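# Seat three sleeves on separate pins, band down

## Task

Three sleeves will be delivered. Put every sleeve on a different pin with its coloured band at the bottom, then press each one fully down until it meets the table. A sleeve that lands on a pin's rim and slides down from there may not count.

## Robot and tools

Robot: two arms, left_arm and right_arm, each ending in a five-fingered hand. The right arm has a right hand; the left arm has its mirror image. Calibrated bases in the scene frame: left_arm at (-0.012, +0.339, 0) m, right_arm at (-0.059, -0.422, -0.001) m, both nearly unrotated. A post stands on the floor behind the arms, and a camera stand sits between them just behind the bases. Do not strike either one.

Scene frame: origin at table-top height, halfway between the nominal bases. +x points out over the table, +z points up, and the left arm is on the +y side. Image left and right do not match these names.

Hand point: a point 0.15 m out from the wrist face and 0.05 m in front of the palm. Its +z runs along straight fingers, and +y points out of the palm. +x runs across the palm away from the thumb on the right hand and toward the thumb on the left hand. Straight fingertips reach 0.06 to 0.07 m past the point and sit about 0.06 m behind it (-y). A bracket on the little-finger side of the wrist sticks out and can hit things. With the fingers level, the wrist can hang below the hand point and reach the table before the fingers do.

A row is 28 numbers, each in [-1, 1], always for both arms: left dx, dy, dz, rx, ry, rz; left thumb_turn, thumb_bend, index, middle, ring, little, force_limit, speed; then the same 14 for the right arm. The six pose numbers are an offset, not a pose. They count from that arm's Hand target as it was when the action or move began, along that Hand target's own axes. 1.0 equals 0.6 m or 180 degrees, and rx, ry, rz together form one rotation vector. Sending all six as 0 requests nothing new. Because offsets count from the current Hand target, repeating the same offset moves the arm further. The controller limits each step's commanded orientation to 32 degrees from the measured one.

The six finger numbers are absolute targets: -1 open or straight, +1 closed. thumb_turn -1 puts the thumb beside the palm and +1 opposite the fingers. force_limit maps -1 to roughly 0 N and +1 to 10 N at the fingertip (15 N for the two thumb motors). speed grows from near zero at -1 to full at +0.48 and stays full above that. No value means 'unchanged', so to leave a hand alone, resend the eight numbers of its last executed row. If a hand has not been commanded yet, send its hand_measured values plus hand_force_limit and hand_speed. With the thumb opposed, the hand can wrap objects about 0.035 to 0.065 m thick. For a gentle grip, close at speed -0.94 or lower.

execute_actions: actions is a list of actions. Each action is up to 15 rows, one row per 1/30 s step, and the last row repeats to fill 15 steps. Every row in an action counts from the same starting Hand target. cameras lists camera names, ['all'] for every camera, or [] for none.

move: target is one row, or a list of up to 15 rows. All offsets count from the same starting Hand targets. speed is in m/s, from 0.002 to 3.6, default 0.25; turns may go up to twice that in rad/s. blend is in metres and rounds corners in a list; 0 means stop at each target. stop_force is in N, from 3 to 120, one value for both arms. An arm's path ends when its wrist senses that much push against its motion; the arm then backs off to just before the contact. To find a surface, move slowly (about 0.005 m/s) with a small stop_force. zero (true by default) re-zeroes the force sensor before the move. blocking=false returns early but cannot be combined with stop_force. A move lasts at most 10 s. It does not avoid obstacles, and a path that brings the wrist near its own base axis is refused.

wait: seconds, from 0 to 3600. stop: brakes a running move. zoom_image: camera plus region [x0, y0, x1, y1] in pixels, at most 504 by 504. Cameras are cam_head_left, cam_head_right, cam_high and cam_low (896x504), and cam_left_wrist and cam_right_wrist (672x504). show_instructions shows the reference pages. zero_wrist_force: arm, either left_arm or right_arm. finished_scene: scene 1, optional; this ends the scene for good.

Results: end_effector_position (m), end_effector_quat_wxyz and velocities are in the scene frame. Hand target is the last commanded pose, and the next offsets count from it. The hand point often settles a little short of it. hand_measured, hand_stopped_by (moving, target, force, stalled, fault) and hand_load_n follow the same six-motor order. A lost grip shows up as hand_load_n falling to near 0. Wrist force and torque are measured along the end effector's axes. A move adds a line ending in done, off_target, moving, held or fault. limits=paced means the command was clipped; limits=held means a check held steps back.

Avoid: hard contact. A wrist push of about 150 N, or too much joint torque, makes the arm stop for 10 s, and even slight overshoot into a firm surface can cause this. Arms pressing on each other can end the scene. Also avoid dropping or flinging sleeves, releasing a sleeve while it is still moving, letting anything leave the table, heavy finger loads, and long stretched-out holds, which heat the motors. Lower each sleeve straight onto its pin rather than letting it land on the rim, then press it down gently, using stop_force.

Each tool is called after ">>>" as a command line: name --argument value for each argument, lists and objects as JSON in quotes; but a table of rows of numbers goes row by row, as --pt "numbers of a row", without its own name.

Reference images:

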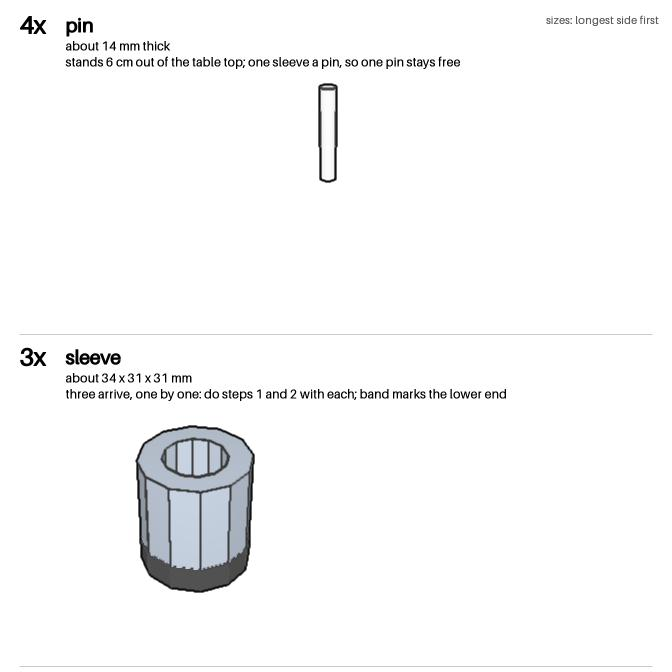

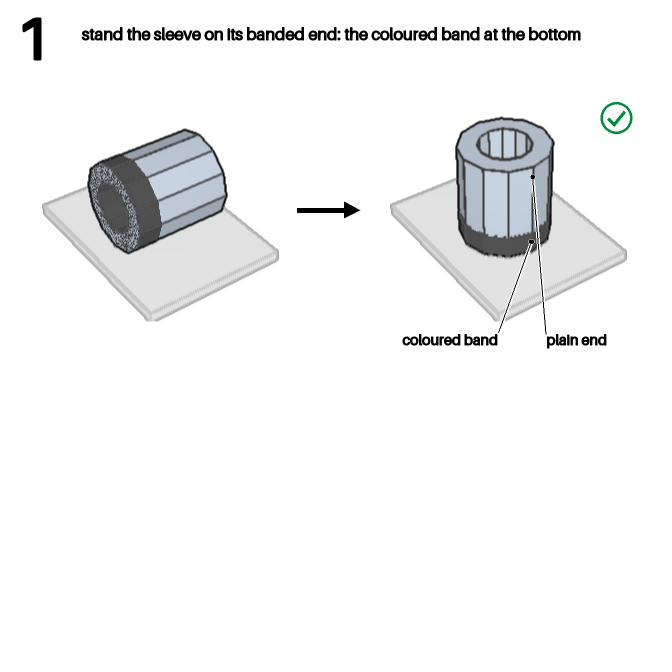

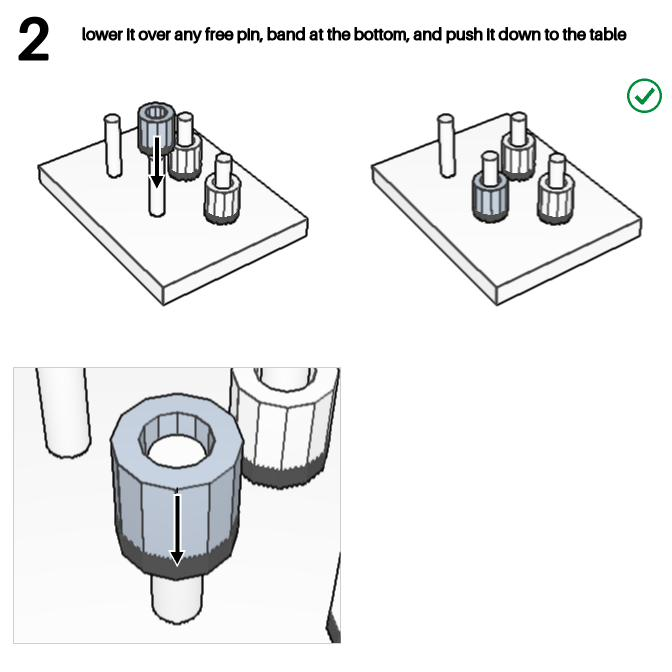

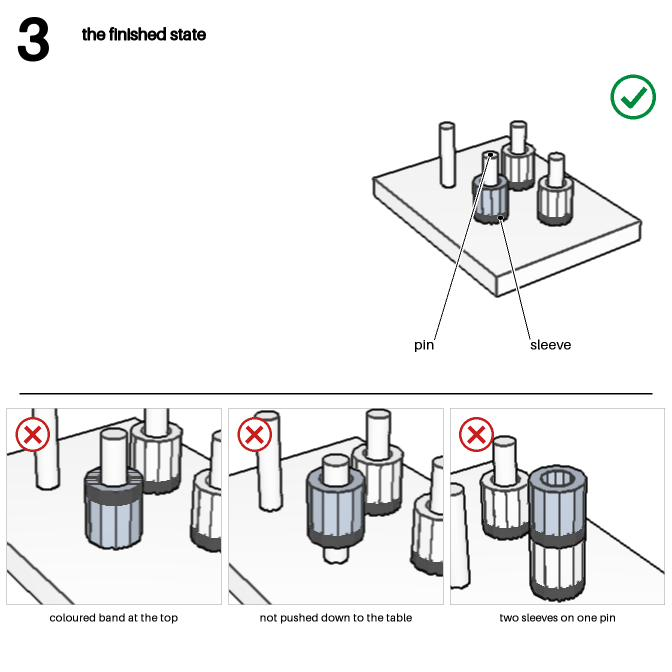

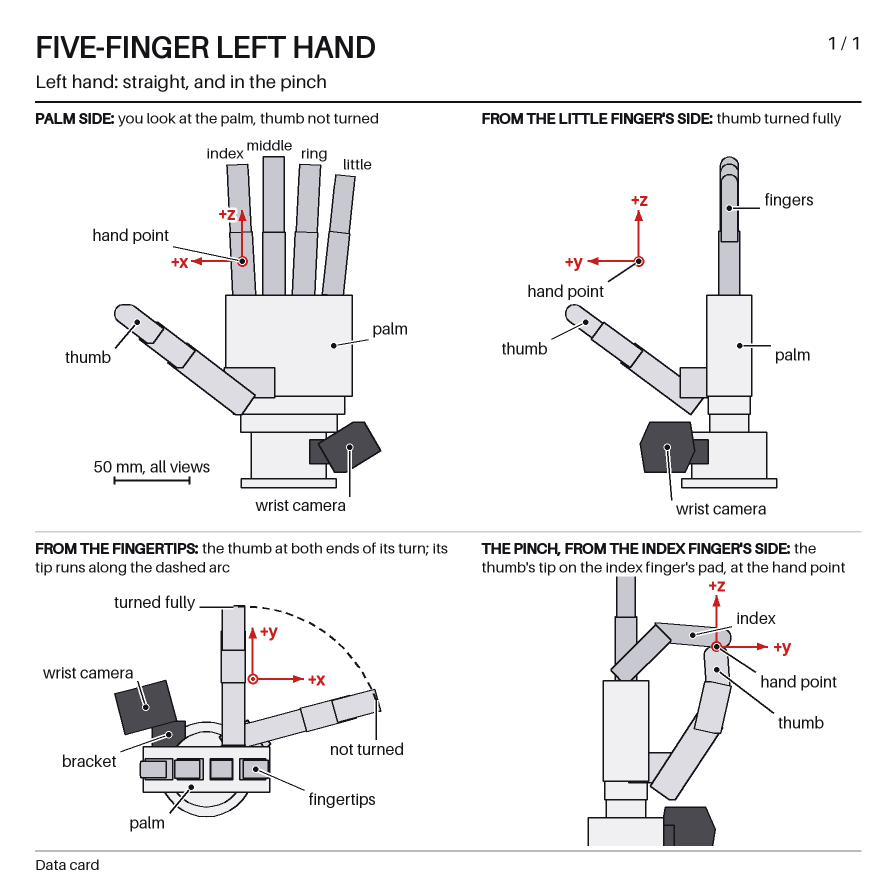

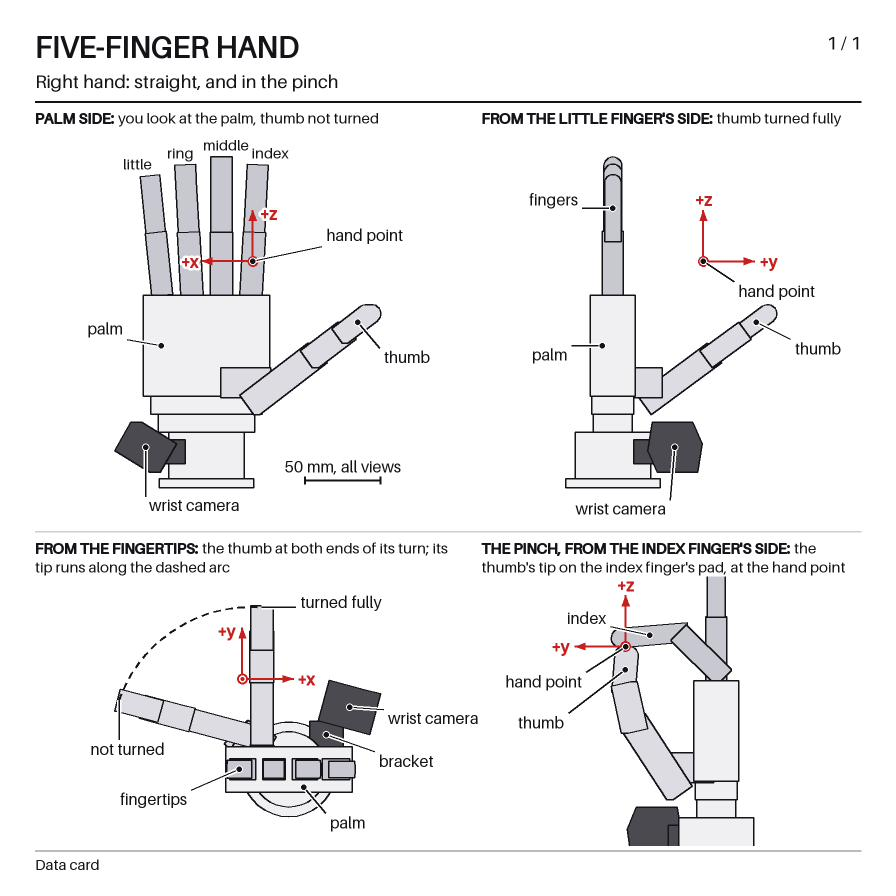

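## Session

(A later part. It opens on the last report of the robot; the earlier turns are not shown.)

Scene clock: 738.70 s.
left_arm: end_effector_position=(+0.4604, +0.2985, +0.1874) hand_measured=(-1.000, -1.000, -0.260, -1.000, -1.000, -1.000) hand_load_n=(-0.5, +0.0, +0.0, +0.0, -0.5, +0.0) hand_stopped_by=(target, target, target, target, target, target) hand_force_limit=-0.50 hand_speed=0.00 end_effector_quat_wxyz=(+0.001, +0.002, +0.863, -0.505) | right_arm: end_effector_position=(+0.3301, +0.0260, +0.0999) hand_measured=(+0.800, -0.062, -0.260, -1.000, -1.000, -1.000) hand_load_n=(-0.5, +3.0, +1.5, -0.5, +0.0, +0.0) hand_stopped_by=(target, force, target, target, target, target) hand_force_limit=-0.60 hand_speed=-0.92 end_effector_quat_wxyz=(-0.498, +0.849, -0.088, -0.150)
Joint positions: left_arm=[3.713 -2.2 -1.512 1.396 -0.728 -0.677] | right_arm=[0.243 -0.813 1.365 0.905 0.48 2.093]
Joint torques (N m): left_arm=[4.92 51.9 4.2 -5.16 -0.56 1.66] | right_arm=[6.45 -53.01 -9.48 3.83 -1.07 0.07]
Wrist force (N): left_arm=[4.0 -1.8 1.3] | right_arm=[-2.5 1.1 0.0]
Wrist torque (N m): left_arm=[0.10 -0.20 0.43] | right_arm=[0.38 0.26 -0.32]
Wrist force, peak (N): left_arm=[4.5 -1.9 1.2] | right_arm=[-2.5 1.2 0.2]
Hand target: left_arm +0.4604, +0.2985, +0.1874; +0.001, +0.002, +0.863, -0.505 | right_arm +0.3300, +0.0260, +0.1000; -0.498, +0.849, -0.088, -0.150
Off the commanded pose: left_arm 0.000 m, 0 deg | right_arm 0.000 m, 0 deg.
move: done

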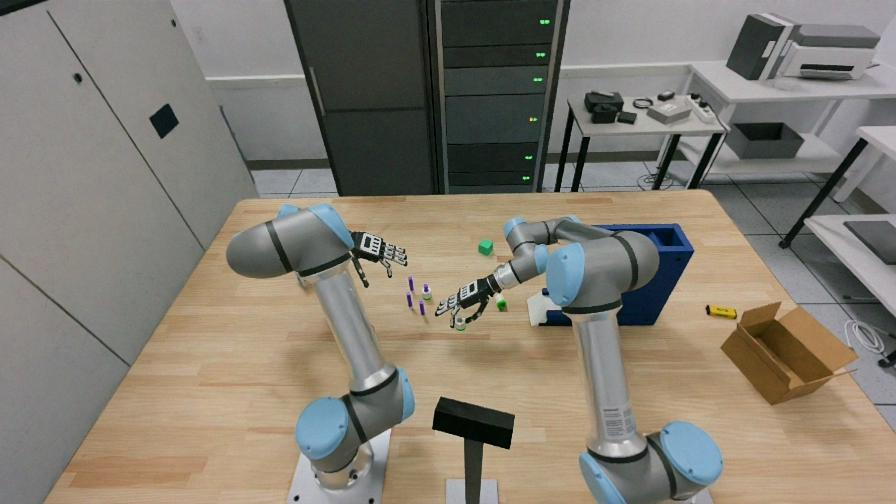

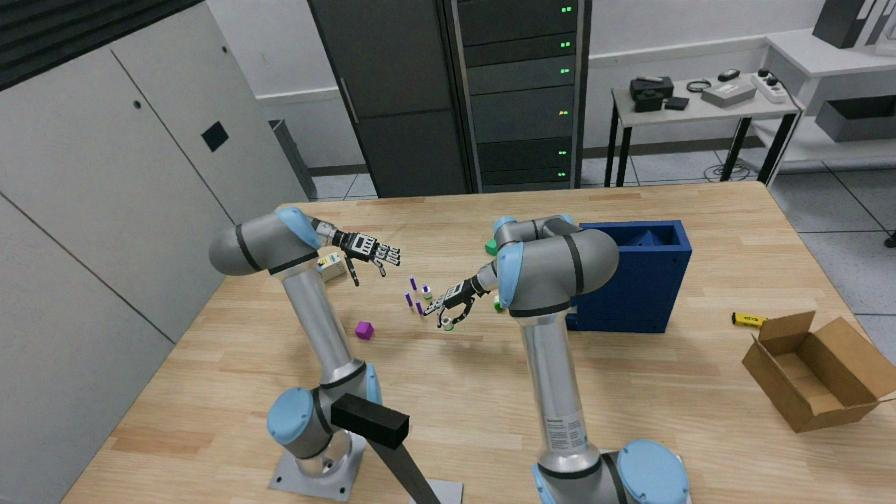

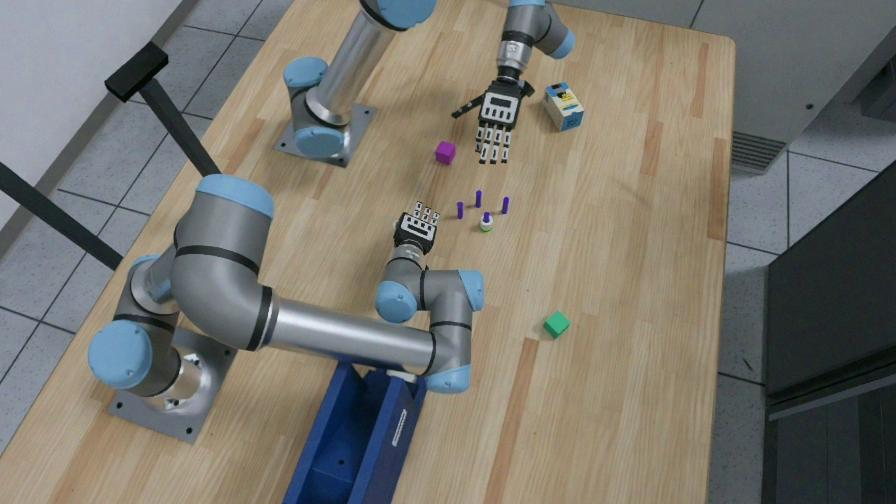

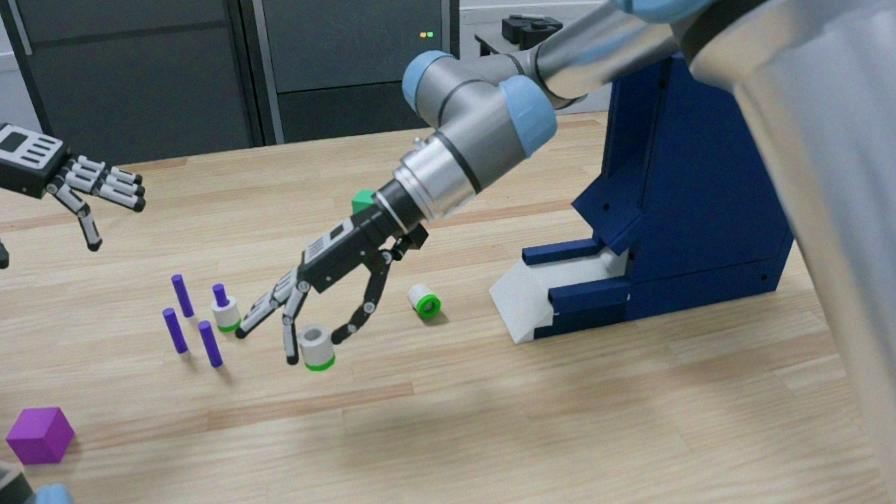

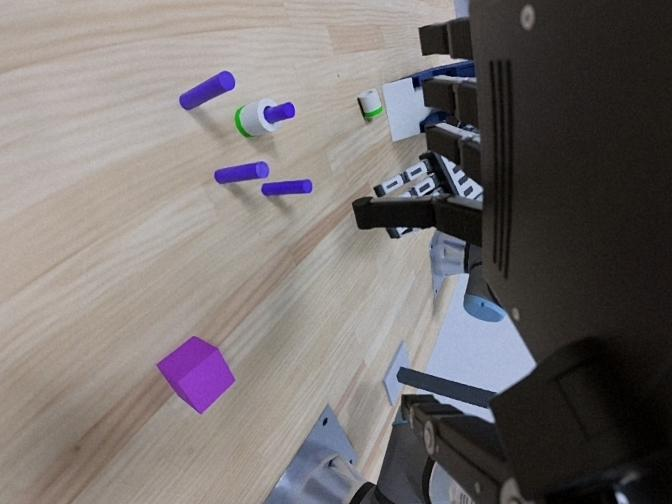

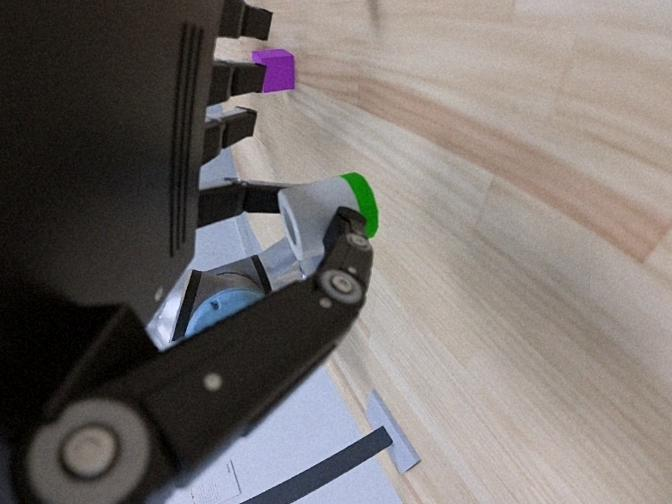

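>>> move --target '[0,0,0,0,0,0,-1,-1,-0.26,-1,-1,-1,-0.5,0,0.0313,0.0752,0.0422,0,0,0,0.8,0.3,-0.26,-1,-1,-1,-0.6,-0.92]' --speed 0.08 --stop_force 6

>>> move --target '[0,0,0,0,0,0,-1,-1,-0.26,-1,-1,-1,-0.5,0,0.0171,0.041,0.023,0,0,0,0.8,0.3,-0.26,-1,-1,-1,-0.6,-0.92]' --speed 0.008 --stop_force 3 --cameras '["cam_low","cam_high","cam_right_wrist"]'

>>> zoom_image --camera "cam_low" --region '[250, 260, 430, 430]'

Scene clock: 743.87 s.
left_arm: end_effector_position=(+0.4604, +0.2985, +0.1874) hand_measured=(-1.000, -1.000, -0.260, -1.000, -1.000, -1.000) hand_load_n=(+0.0, +0.0, +0.0, +0.0, +0.0, +0.0) hand_stopped_by=(target, target, target, target, target, target) hand_force_limit=-0.50 hand_speed=0.00 end_effector_quat_wxyz=(+0.001, +0.002, +0.863, -0.505) | right_arm: end_effector_position=(+0.3289, +0.0266, +0.0891) hand_measured=(+0.800, -0.062, -0.260, -1.000, -1.000, -1.000) hand_load_n=(-0.5, +3.0, +1.5, -0.5, +0.0, +0.0) hand_stopped_by=(target, force, target, target, target, target) hand_force_limit=-0.60 hand_speed=-0.92 end_effector_quat_wxyz=(-0.498, +0.849, -0.088, -0.151)
Joint positions: left_arm=[3.713 -2.2 -1.512 1.396 -0.728 -0.677] | right_arm=[0.244 -0.798 1.371 0.887 0.48 2.093]
Joint torques (N m): left_arm=[6.83 52.56 3.9 -5 -0.35 1.3] | right_arm=[-0.49 -45.12 -15.16 1.9 -1.31 -0.05]
Wrist force (N): left_arm=[4.0 -1.7 1.3] | right_arm=[-2.7 1.0 0.1]
Wrist torque (N m): left_arm=[0.11 -0.19 0.42] | right_arm=[0.35 0.31 -0.33]
Wrist force, peak (N): left_arm=[4.5 -1.9 1.3] | right_arm=[-1.8 2.4 1.4]
Hand target: left_arm +0.4604, +0.2985, +0.1874; +0.001, +0.002, +0.863, -0.505 | right_arm +0.3289, +0.0266, +0.0891; -0.498, +0.849, -0.088, -0.151 (not the last commanded pose)
Off the commanded pose: left_arm 0.000 m, 0 deg | right_arm 0.044 m, 0 deg.
FORCE FAULT: contact force on the right arm reached its limit, and that arm stopped. The contact can be on any part of that arm, not only on its tool. That arm's remaining commands of this call were not run. That arm is still stopped at the end of this call. That arm stays stopped for about 10 more seconds. Until then a move that you send moves the other arm only, and its call returns only when the move has ended. Once the stop has ended, the next robot result says so. If the stop ends while you think or write, that arm runs what you send next, counted from a new Hand target: where the arm stands when the stop ends. While its stop runs, that arm, its gripper or tool too, takes no new command. Until it ends, the stop uses up actions while you think or wait. An arm that is not stopped still takes commands.
move: fault (right_arm)

not run: an earlier result of this reply reported a fault or no control. Calls in your next reply go to the robot.

Scaled by 2.800 from the camera's image (finer frame: 1280x720).
This view is cut from an older image: the scene may have changed since it was taken.

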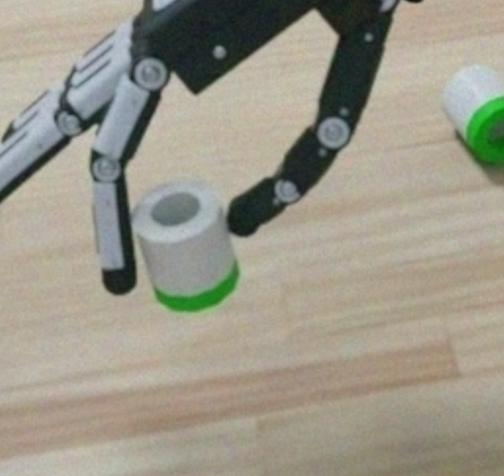

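>>> wait --seconds 6

Scene clock: 766.13 s.
left_arm: end_effector_position=(+0.4604, +0.2985, +0.1874) hand_measured=(-1.000, -1.000, -0.260, -1.000, -1.000, -1.000) hand_load_n=(+0.0, +0.5, +0.0, +0.0, +0.0, +0.0) hand_stopped_by=(target, target, target, target, target, target) hand_force_limit=-0.50 hand_speed=0.00 end_effector_quat_wxyz=(+0.001, +0.002, +0.863, -0.505) | right_arm: end_effector_position=(+0.3289, +0.0266, +0.0891) hand_measured=(+0.800, -0.062, -0.260, -1.000, -1.000, -1.000) hand_load_n=(-0.5, +3.5, +1.5, +0.0, +0.0, +0.0) hand_stopped_by=(target, force, target, target, target, target) hand_force_limit=-0.60 hand_speed=-0.92 end_effector_quat_wxyz=(-0.498, +0.849, -0.088, -0.151)
Joint positions: left_arm=[3.713 -2.2 -1.512 1.396 -0.728 -0.677] | right_arm=[0.244 -0.798 1.371 0.887 0.48 2.093]
Joint torques (N m): left_arm=[6.79 53.3 3.5 -5.1 -0.36 1.15] | right_arm=[-0.2 -46.59 -16.1 2.41 -1.31 0.02]
Wrist force (N): left_arm=[4.1 -1.8 1.1] | right_arm=[-2.5 0.8 0.1]
Wrist torque (N m): left_arm=[0.10 -0.21 0.43] | right_arm=[0.31 0.27 -0.31]
Wrist force, peak (N): left_arm=[4.5 -2.1 1.1] | right_arm=[-3.1 0.9 -0.1]
Hand target: left_arm +0.4604, +0.2985, +0.1874; +0.001, +0.002, +0.863, -0.505 | right_arm +0.3289, +0.0266, +0.0891; -0.498, +0.849, -0.088, -0.151 (not the last commanded pose)
Off the commanded pose: left_arm 0.000 m, 0 deg | right_arm 0.044 m, 0 deg.
FORCE FAULT, CONTINUED: the right arm's stop, for the force fault that an earlier result reported, is over. The rest of the stop counts as 20 of the actions that you can send in this scene. During its stop the right arm's controller moved it back a little. That arm's target is now where it stood when the stop ended, not its last command. That arm accepts commands again.
wait: 6.00 s; at rest from the start

>>> move --pt "0 0 0 0 0 0 -1 -1 -0.26 -1 -1 -1 -0.5 0 -0.0285 -0.0683 -0.0383 0 0 0 0.8 0.3 -0.26 -1 -1 -1 -0.6 -0.92" --pt "0 0 0 0 0 0 -1 -1 -0.26 -1 -1 -1 -0.5 0 -0.0328 -0.0477 0.0008 0.095 0.2278 0.1278 0.8 0.3 -0.26 -1 -1 -1 -0.6 -0.92" --speed '[0.08,0.2]' --blend 0.01 --cameras '["all"]'

>>> zoom_image --camera "cam_high" --region '[340, 180, 480, 300]'

Scene clock: 769.53 s.
left_arm: end_effector_position=(+0.4604, +0.2985, +0.1874) hand_measured=(-1.000, -1.000, -0.260, -1.000, -1.000, -1.000) hand_load_n=(+0.0, +0.0, +0.0, +0.0, +0.0, +0.0) hand_stopped_by=(target, target, target, target, target, target) hand_force_limit=-0.50 hand_speed=0.00 end_effector_quat_wxyz=(+0.001, +0.002, +0.863, -0.505) | right_arm: end_effector_position=(+0.3274, +0.0292, +0.1369) hand_measured=(+0.800, -0.062, -0.260, -1.000, -1.000, -1.000) hand_load_n=(-0.5, +3.0, +1.5, +0.0, +0.0, +0.0) hand_stopped_by=(target, force, target, target, target, target) hand_force_limit=-0.60 hand_speed=-0.92 end_effector_quat_wxyz=(-0.506, +0.842, -0.140, -0.121)
Joint positions: left_arm=[3.713 -2.2 -1.512 1.396 -0.728 -0.677] | right_arm=[0.243 -0.947 1.435 0.749 0.506 2.347]
Joint torques (N m): left_arm=[6.2 52.64 6.56 -5.17 -0.29 1.17] | right_arm=[-0.5 -43.46 -16.03 1.59 -1.29 0.58]
Wrist force (N): left_arm=[4.1 -1.9 1.2] | right_arm=[-2.6 0.4 0.2]
Wrist torque (N m): left_arm=[0.09 -0.21 0.43] | right_arm=[0.22 0.31 -0.20]
Wrist force, peak (N): left_arm=[4.4 -2.0 1.2] | right_arm=[-4.7 0.4 1.4]
Hand target: left_arm +0.4604, +0.2985, +0.1874; +0.001, +0.002, +0.863, -0.505 | right_arm +0.3274, +0.0292, +0.1369; -0.506, +0.842, -0.140, -0.121 (not the last commanded pose)
Off the commanded pose: left_arm 0.000 m, 0 deg | right_arm 0.023 m, 43 deg.
FORCE FAULT: contact force on the right arm reached its limit, and that arm stopped. The contact can be on any part of that arm, not only on its tool. That arm's remaining commands of this call were not run. That arm is still stopped at the end of this call. That arm stays stopped for about 10 more seconds. Until then a move that you send moves the other arm only, and its call returns only when the move has ended. Once the stop has ended, the next robot result says so. If the stop ends while you think or write, that arm runs what you send next, counted from a new Hand target: where the arm stands when the stop ends. While its stop runs, that arm, its gripper or tool too, takes no new command. Until it ends, the stop uses up actions while you think or wait. An arm that is not stopped still takes commands.
move: fault (right_arm); path passed 1 of 2 targets

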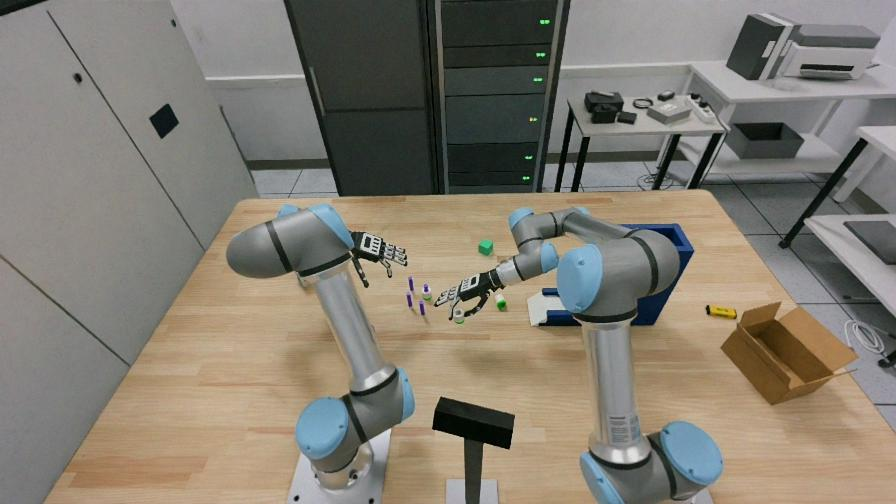

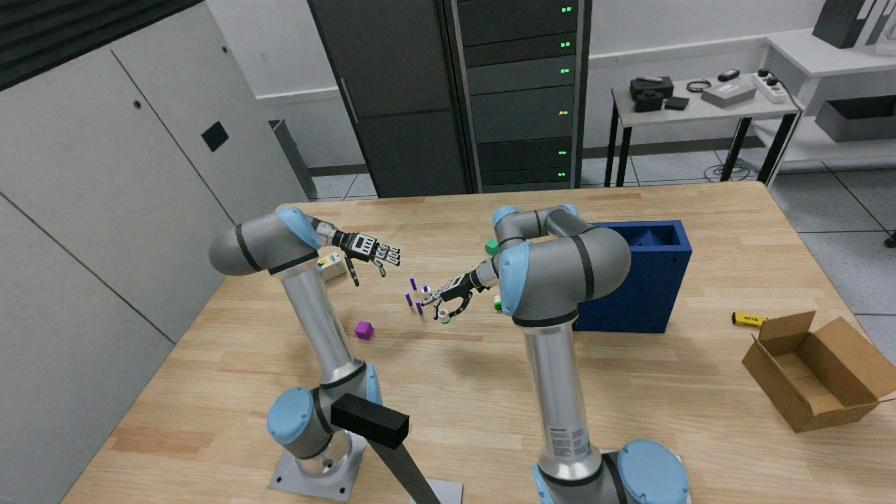

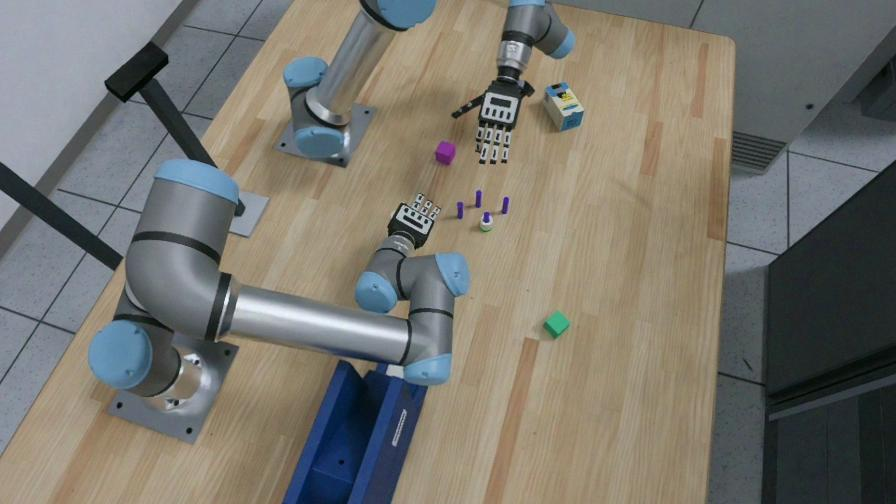

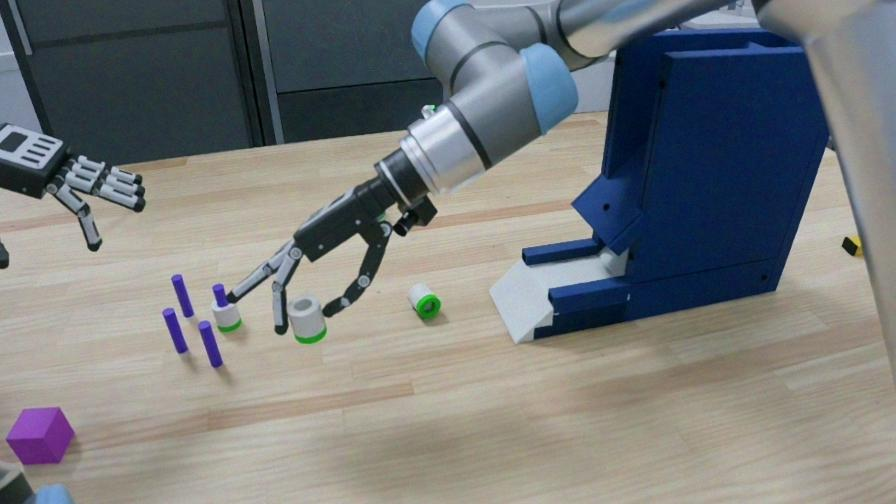

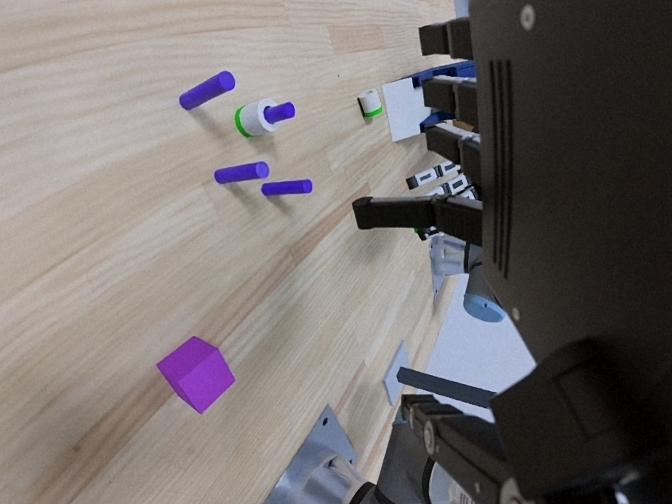

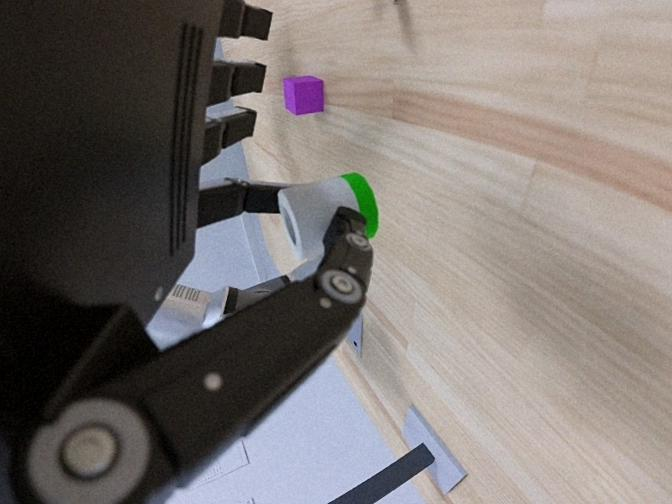

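Scaled by 3.600 from the camera's image (finer frame: 1280x720).

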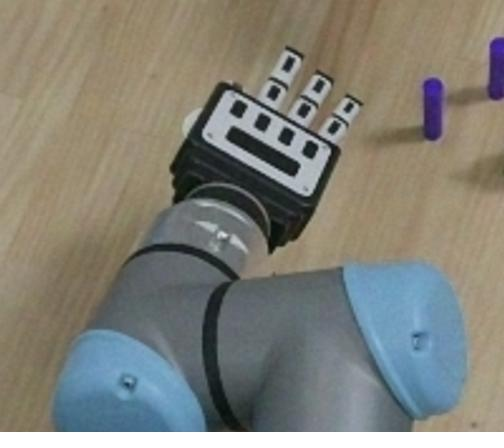

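>>> wait --seconds 8 --cameras '["cam_high","cam_head_right"]'

Scene clock: 790.83 s.
left_arm: end_effector_position=(+0.4604, +0.2985, +0.1874) hand_measured=(-1.000, -1.000, -0.260, -1.000, -1.000, -1.000) hand_load_n=(+0.0, +0.0, +0.0, +0.0, +0.0, +0.0) hand_stopped_by=(target, target, target, target, target, target) hand_force_limit=-0.50 hand_speed=0.00 end_effector_quat_wxyz=(+0.001, +0.002, +0.863, -0.505) | right_arm: end_effector_position=(+0.3274, +0.0292, +0.1369) hand_measured=(+0.800, -0.062, -0.260, -1.000, -1.000, -1.000) hand_load_n=(+0.0, +3.5, +2.0, +0.0, +0.0, +0.0) hand_stopped_by=(target, force, target, target, target, target) hand_force_limit=-0.60 hand_speed=-0.92 end_effector_quat_wxyz=(-0.506, +0.842, -0.140, -0.121)
Joint positions: left_arm=[3.713 -2.2 -1.512 1.396 -0.728 -0.677] | right_arm=[0.243 -0.947 1.435 0.749 0.506 2.347]
Joint torques (N m): left_arm=[6.41 53.21 5.32 -5.18 -0.21 1.08] | right_arm=[0.02 -42.97 -17.34 2.05 -1.29 0.1]
Wrist force (N): left_arm=[4.0 -1.8 1.2] | right_arm=[-2.8 0.5 0.1]
Wrist torque (N m): left_arm=[0.11 -0.20 0.42] | right_arm=[0.24 0.33 -0.20]
Wrist force, peak (N): left_arm=[4.5 -1.9 1.1] | right_arm=[-3.2 0.5 0.1]
Hand target: left_arm +0.4604, +0.2985, +0.1874; +0.001, +0.002, +0.863, -0.505 | right_arm +0.3274, +0.0292, +0.1369; -0.506, +0.842, -0.140, -0.121 (not the last commanded pose)
Off the commanded pose: left_arm 0.000 m, 0 deg | right_arm 0.023 m, 43 deg.
FORCE FAULT, CONTINUED: the right arm's stop, for the force fault that an earlier result reported, is over. The rest of the stop counts as 20 of the actions that you can send in this scene. That arm's target is now where it stood when the stop ended, not its last command. That arm accepts commands again.
wait: 8.00 s; at rest from the start
Images, in order (width x height): cam_head_right 896x504, cam_high 896x504.

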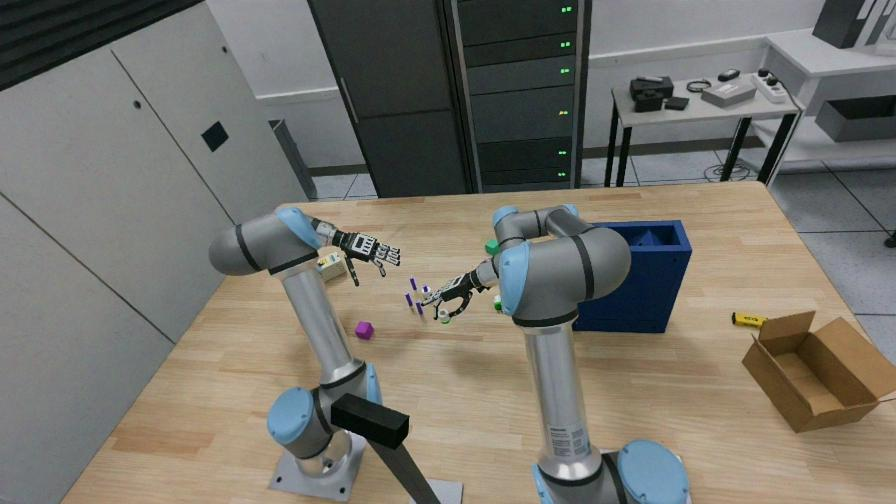

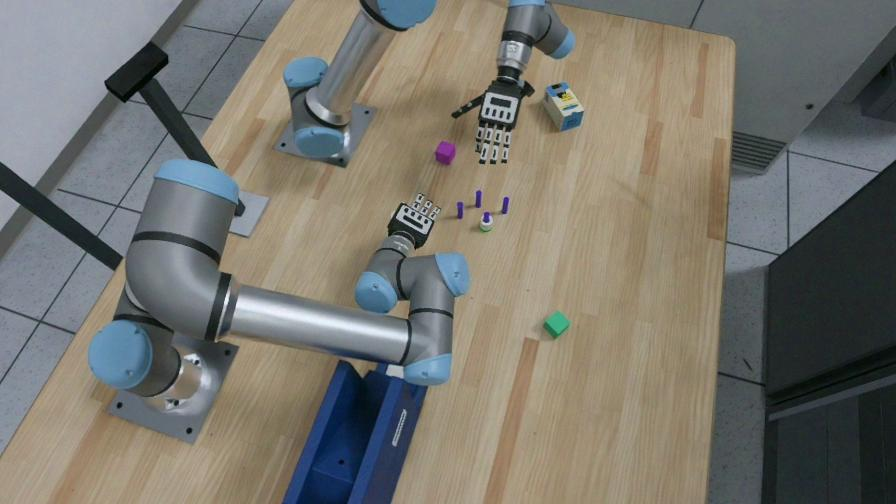

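>>> move --target '[0,0,0,0,0,0,-1,-1,-0.26,-1,-1,-1,-0.5,0,-0.0576,-0.1364,-0.0762,0,0,0,0.8,0.3,-0.26,-1,-1,-1,-0.6,-0.92]' --speed 0.06 --cameras '["cam_high","cam_head_right","cam_right_wrist"]'

Scene clock: 797.73 s.
left_arm: end_effector_position=(+0.4604, +0.2985, +0.1874) hand_measured=(-1.000, -1.000, -0.260, -1.000, -1.000, -1.000) hand_load_n=(+0.0, +0.0, +0.0, +0.0, +0.0, +0.0) hand_stopped_by=(target, target, target, target, target, target) hand_force_limit=-0.50 hand_speed=0.00 end_effector_quat_wxyz=(+0.001, +0.002, +0.863, -0.505) | right_arm: end_effector_position=(+0.3273, +0.0293, +0.2369) hand_measured=(+0.800, -0.062, -0.260, -1.000, -1.000, -1.000) hand_load_n=(-0.5, +3.0, +2.0, +0.0, +0.0, +0.0) hand_stopped_by=(target, force, target, target, target, target) hand_force_limit=-0.60 hand_speed=-0.92 end_effector_quat_wxyz=(-0.506, +0.842, -0.140, -0.121)
Joint positions: left_arm=[3.713 -2.2 -1.512 1.396 -0.728 -0.677] | right_arm=[0.243 -1.036 1.306 0.966 0.506 2.347]
Joint torques (N m): left_arm=[6.09 52.41 4.49 -5.31 -0.28 0.89] | right_arm=[5 -28.42 -12.3 0.14 0.87 -1.77]
Wrist force (N): left_arm=[4.2 -1.7 1.3] | right_arm=[-3.0 0.7 0.2]
Wrist torque (N m): left_arm=[0.11 -0.23 0.43] | right_arm=[0.28 0.38 -0.25]
Wrist force, peak (N): left_arm=[4.4 -1.9 1.4] | right_arm=[-3.3 0.6 0.1]
Hand target: left_arm +0.4604, +0.2985, +0.1874; +0.001, +0.002, +0.863, -0.505 | right_arm +0.3273, +0.0293, +0.2368; -0.506, +0.842, -0.140, -0.121
Off the commanded pose: left_arm 0.000 m, 0 deg | right_arm 0.000 m, 0 deg.
move: done
Images, in order (width x height): cam_head_right 896x504, cam_high 896x504, cam_right_wrist 672x504.

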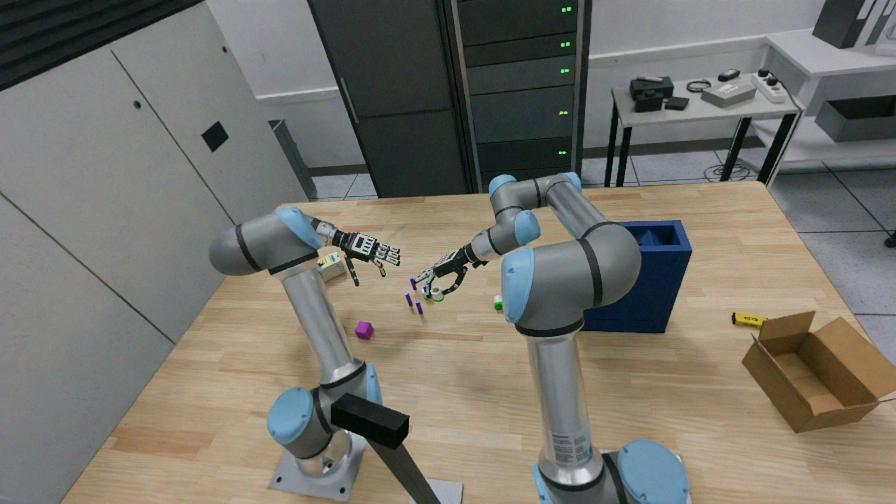

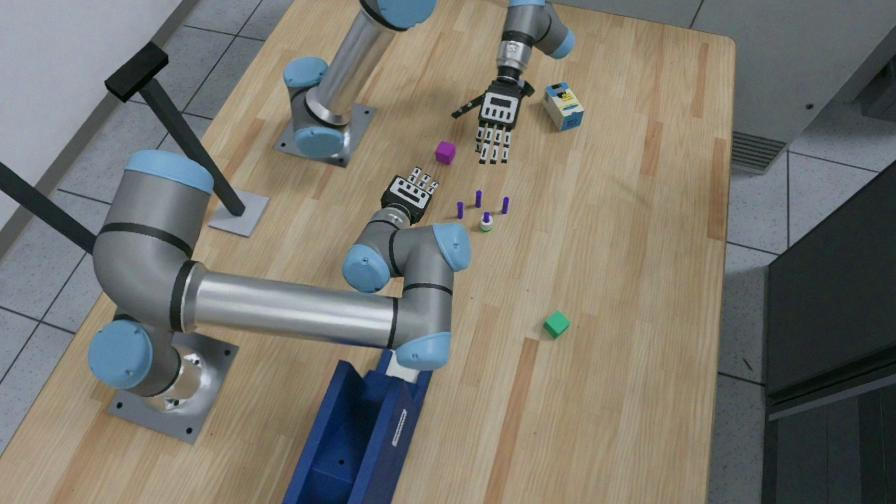

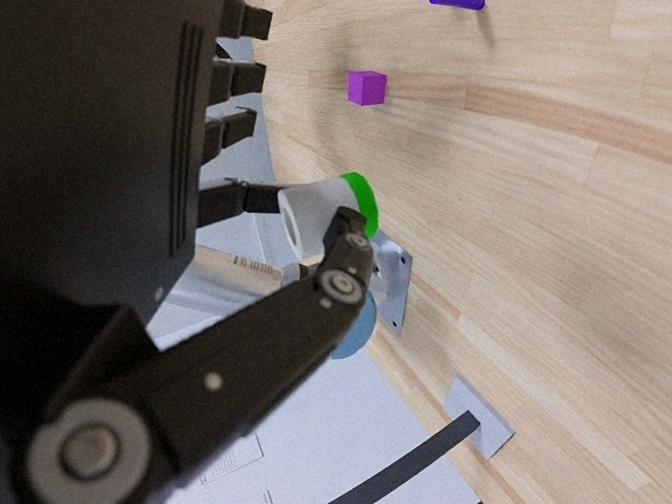

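>>> move --target '[0,0,0,0,0,0,-1,-1,-0.26,-1,-1,-1,-0.5,0,-0.0927,-0.0298,0.1217,0,0,0,0.8,0.3,-0.26,-1,-1,-1,-0.6,-0.92]' --speed 0.1

>>> move --target '[0,0,0,0,0,0,-1,-1,-0.26,-1,-1,-1,-0.5,0,0,0,0,0.0384,0.0909,0.0508,0.8,0.3,-0.26,-1,-1,-1,-0.6,-0.92]' --speed 0.25 --cameras '["cam_high","cam_head_right"]'

Scene clock: 806.30 s.
left_arm: end_effector_position=(+0.4604, +0.2985, +0.1874) hand_measured=(-1.000, -1.000, -0.260, -1.000, -1.000, -1.000) hand_load_n=(+0.0, +0.0, +0.0, +0.0, +0.0, +0.0) hand_stopped_by=(target, target, target, target, target, target) hand_force_limit=-0.50 hand_speed=0.00 end_effector_quat_wxyz=(+0.001, +0.002, +0.863, -0.505) | right_arm: end_effector_position=(+0.2775, +0.1083, +0.2373) hand_measured=(+0.800, -0.062, -0.260, -1.000, -1.000, -1.000) hand_load_n=(-0.5, +3.5, +1.5, +0.0, +0.0, +0.0) hand_stopped_by=(target, force, target, target, target, target) hand_force_limit=-0.60 hand_speed=-0.92 end_effector_quat_wxyz=(-0.506, +0.842, -0.140, -0.121)
Joint positions: left_arm=[3.713 -2.2 -1.512 1.396 -0.728 -0.677] | right_arm=[0.425 -1.07 1.296 0.743 0.589 2.66]
Joint torques (N m): left_arm=[5.95 53.58 6.31 -5.04 -0.37 0.69] | right_arm=[3.25 -40.06 -12.37 2.28 -3.44 0.31]
Wrist force (N): left_arm=[4.3 -1.8 1.1] | right_arm=[-2.9 0.6 0.1]
Wrist torque (N m): left_arm=[0.12 -0.24 0.44] | right_arm=[0.29 0.34 -0.22]
Wrist force, peak (N): left_arm=[4.4 -1.8 1.5] | right_arm=[-3.7 0.6 0.7]
Hand target: left_arm +0.4604, +0.2985, +0.1874; +0.001, +0.002, +0.863, -0.505 | right_arm +0.2775, +0.1084, +0.2372; -0.506, +0.842, -0.140, -0.121
Off the commanded pose: left_arm 0.000 m, 0 deg | right_arm 0.000 m, 0 deg.
move: done

Scene clock: 807.50 s.
left_arm: end_effector_position=(+0.4604, +0.2985, +0.1874) hand_measured=(-1.000, -1.000, -0.260, -1.000, -1.000, -1.000) hand_load_n=(+0.0, +0.0, +0.0, +0.0, +0.0, +0.0) hand_stopped_by=(target, target, target, target, target, target) hand_force_limit=-0.50 hand_speed=0.00 end_effector_quat_wxyz=(+0.001, +0.002, +0.863, -0.505) | right_arm: end_effector_position=(+0.2774, +0.1084, +0.2373) hand_measured=(+0.800, -0.062, -0.260, -1.000, -1.000, -1.000) hand_load_n=(-0.5, +3.5, +1.5, +0.0, +0.0, +0.0) hand_stopped_by=(target, force, target, target, target, target) hand_force_limit=-0.60 hand_speed=-0.92 end_effector_quat_wxyz=(-0.520, +0.805, -0.284, -0.031)
Joint positions: left_arm=[3.713 -2.2 -1.512 1.396 -0.728 -0.677] | right_arm=[0.472 -1.281 1.536 0.388 0.868 3.089]
Joint torques (N m): left_arm=[6.13 52.71 5.64 -5.11 -0.21 1.06] | right_arm=[-7.2 -24.98 -18.62 -0.16 1.15 1.8]
Wrist force (N): left_arm=[4.2 -1.8 1.3] | right_arm=[-3.0 0.9 -0.1]
Wrist torque (N m): left_arm=[0.09 -0.22 0.44] | right_arm=[0.33 0.37 -0.22]
Wrist force, peak (N): left_arm=[4.4 -1.8 1.4] | right_arm=[-3.5 1.0 0.1]
Hand target: left_arm +0.4604, +0.2985, +0.1874; +0.001, +0.002, +0.863, -0.505 | right_arm +0.2775, +0.1084, +0.2372; -0.520, +0.805, -0.284, -0.031
Off the commanded pose: left_arm 0.000 m, 0 deg | right_arm 0.000 m, 0 deg.
move: done
Images, in order (width x height): cam_head_right 896x504, cam_high 896x504.

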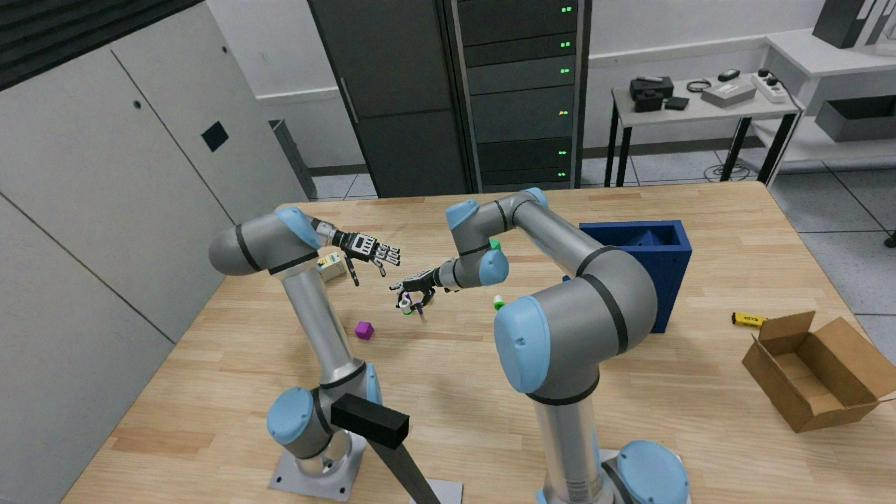

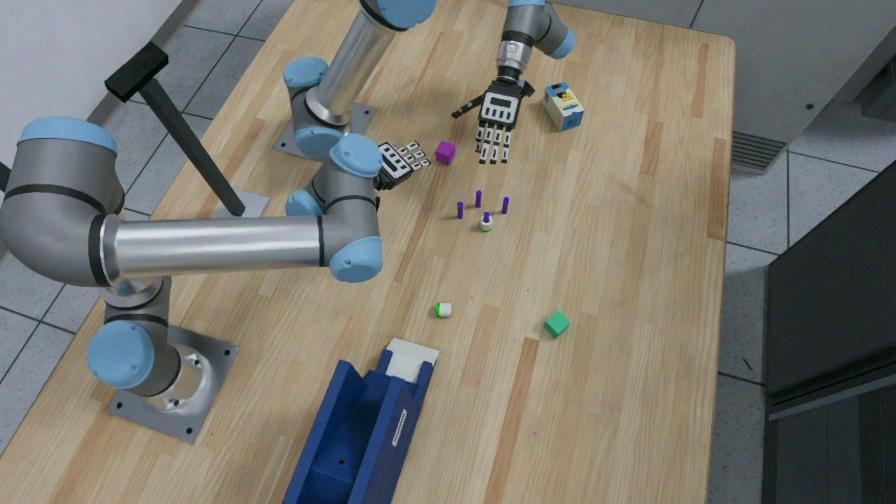

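>>> move --target '[0,0,0,0,0,0,-1,-1,-0.26,-1,-1,-1,-0.5,0,0.1257,-0.0553,0.0042,0.0422,0.1002,0.0559,0.8,0.3,-0.26,-1,-1,-1,-0.6,-0.92]' --speed 0.12 --cameras '["cam_high","cam_head_right"]'

Scene clock: 816.13 s.
left_arm: end_effector_position=(+0.4604, +0.2985, +0.1874) hand_measured=(-1.000, -1.000, -0.260, -1.000, -1.000, -1.000) hand_load_n=(+0.0, +0.0, +0.0, +0.0, +0.0, +0.0) hand_stopped_by=(target, target, target, target, target, target) hand_force_limit=-0.50 hand_speed=0.00 end_effector_quat_wxyz=(+0.001, +0.002, +0.863, -0.505) | right_arm: end_effector_position=(+0.3574, +0.0884, +0.2373) hand_measured=(+0.800, -0.062, -0.260, -1.000, -1.000, -1.000) hand_load_n=(-0.5, +3.0, +1.5, -0.5, +0.0, +0.0) hand_stopped_by=(target, force, target, target, target, target) hand_force_limit=-0.60 hand_speed=-0.92 end_effector_quat_wxyz=(-0.516, +0.736, -0.432, +0.069)
Joint positions: left_arm=[3.713 -2.2 -1.512 1.396 -0.728 -0.677] | right_arm=[0.465 -1.31 1.555 0.271 1.185 3.329]
Joint torques (N m): left_arm=[7.57 51.88 5.89 -5.17 -0.23 0.62] | right_arm=[-0.91 -18.69 -15.31 1.89 -1.75 -1.67]
Wrist force (N): left_arm=[4.1 -2.0 1.2] | right_arm=[-3.3 1.0 0.1]
Wrist torque (N m): left_arm=[0.09 -0.21 0.43] | right_arm=[0.35 0.41 -0.23]
Wrist force, peak (N): left_arm=[4.5 -1.8 1.4] | right_arm=[-3.5 0.9 0.2]
Hand target: left_arm +0.4604, +0.2985, +0.1874; +0.001, +0.002, +0.863, -0.505 | right_arm +0.3574, +0.0883, +0.2372; -0.516, +0.736, -0.433, +0.069
Off the commanded pose: left_arm 0.000 m, 0 deg | right_arm 0.000 m, 0 deg.
move: done
Images, in order (width x height): cam_head_right 896x504, cam_high 896x504.

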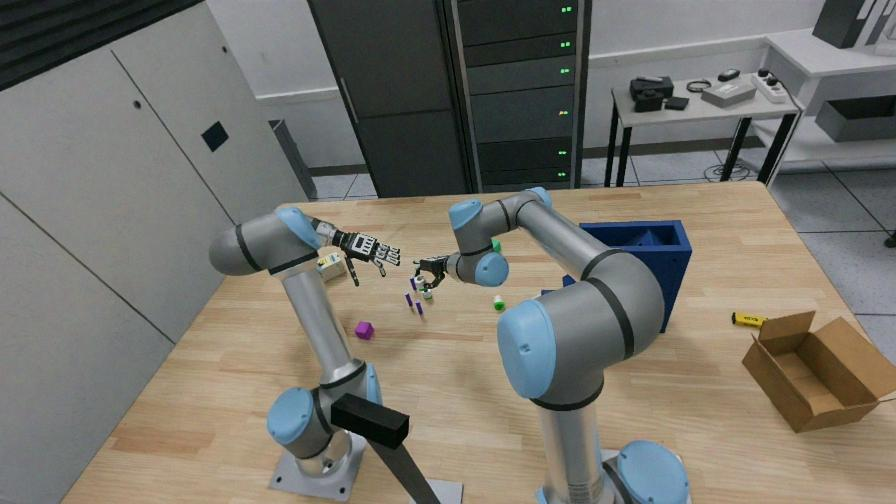

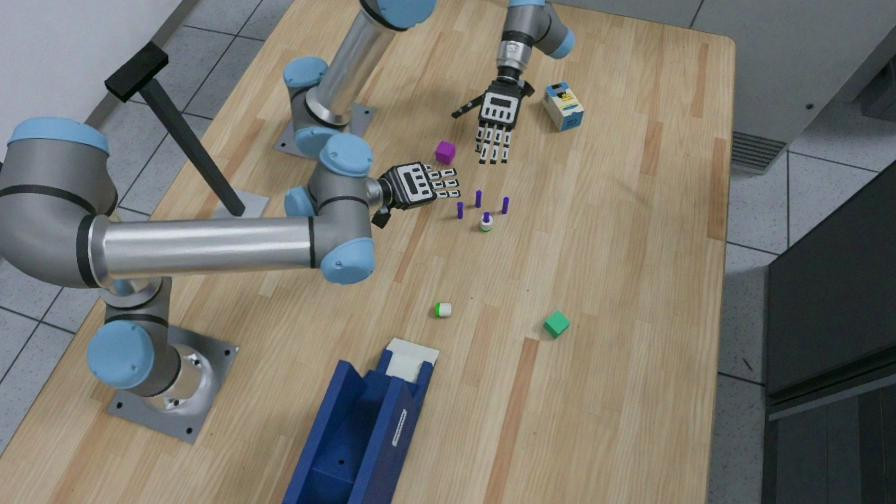

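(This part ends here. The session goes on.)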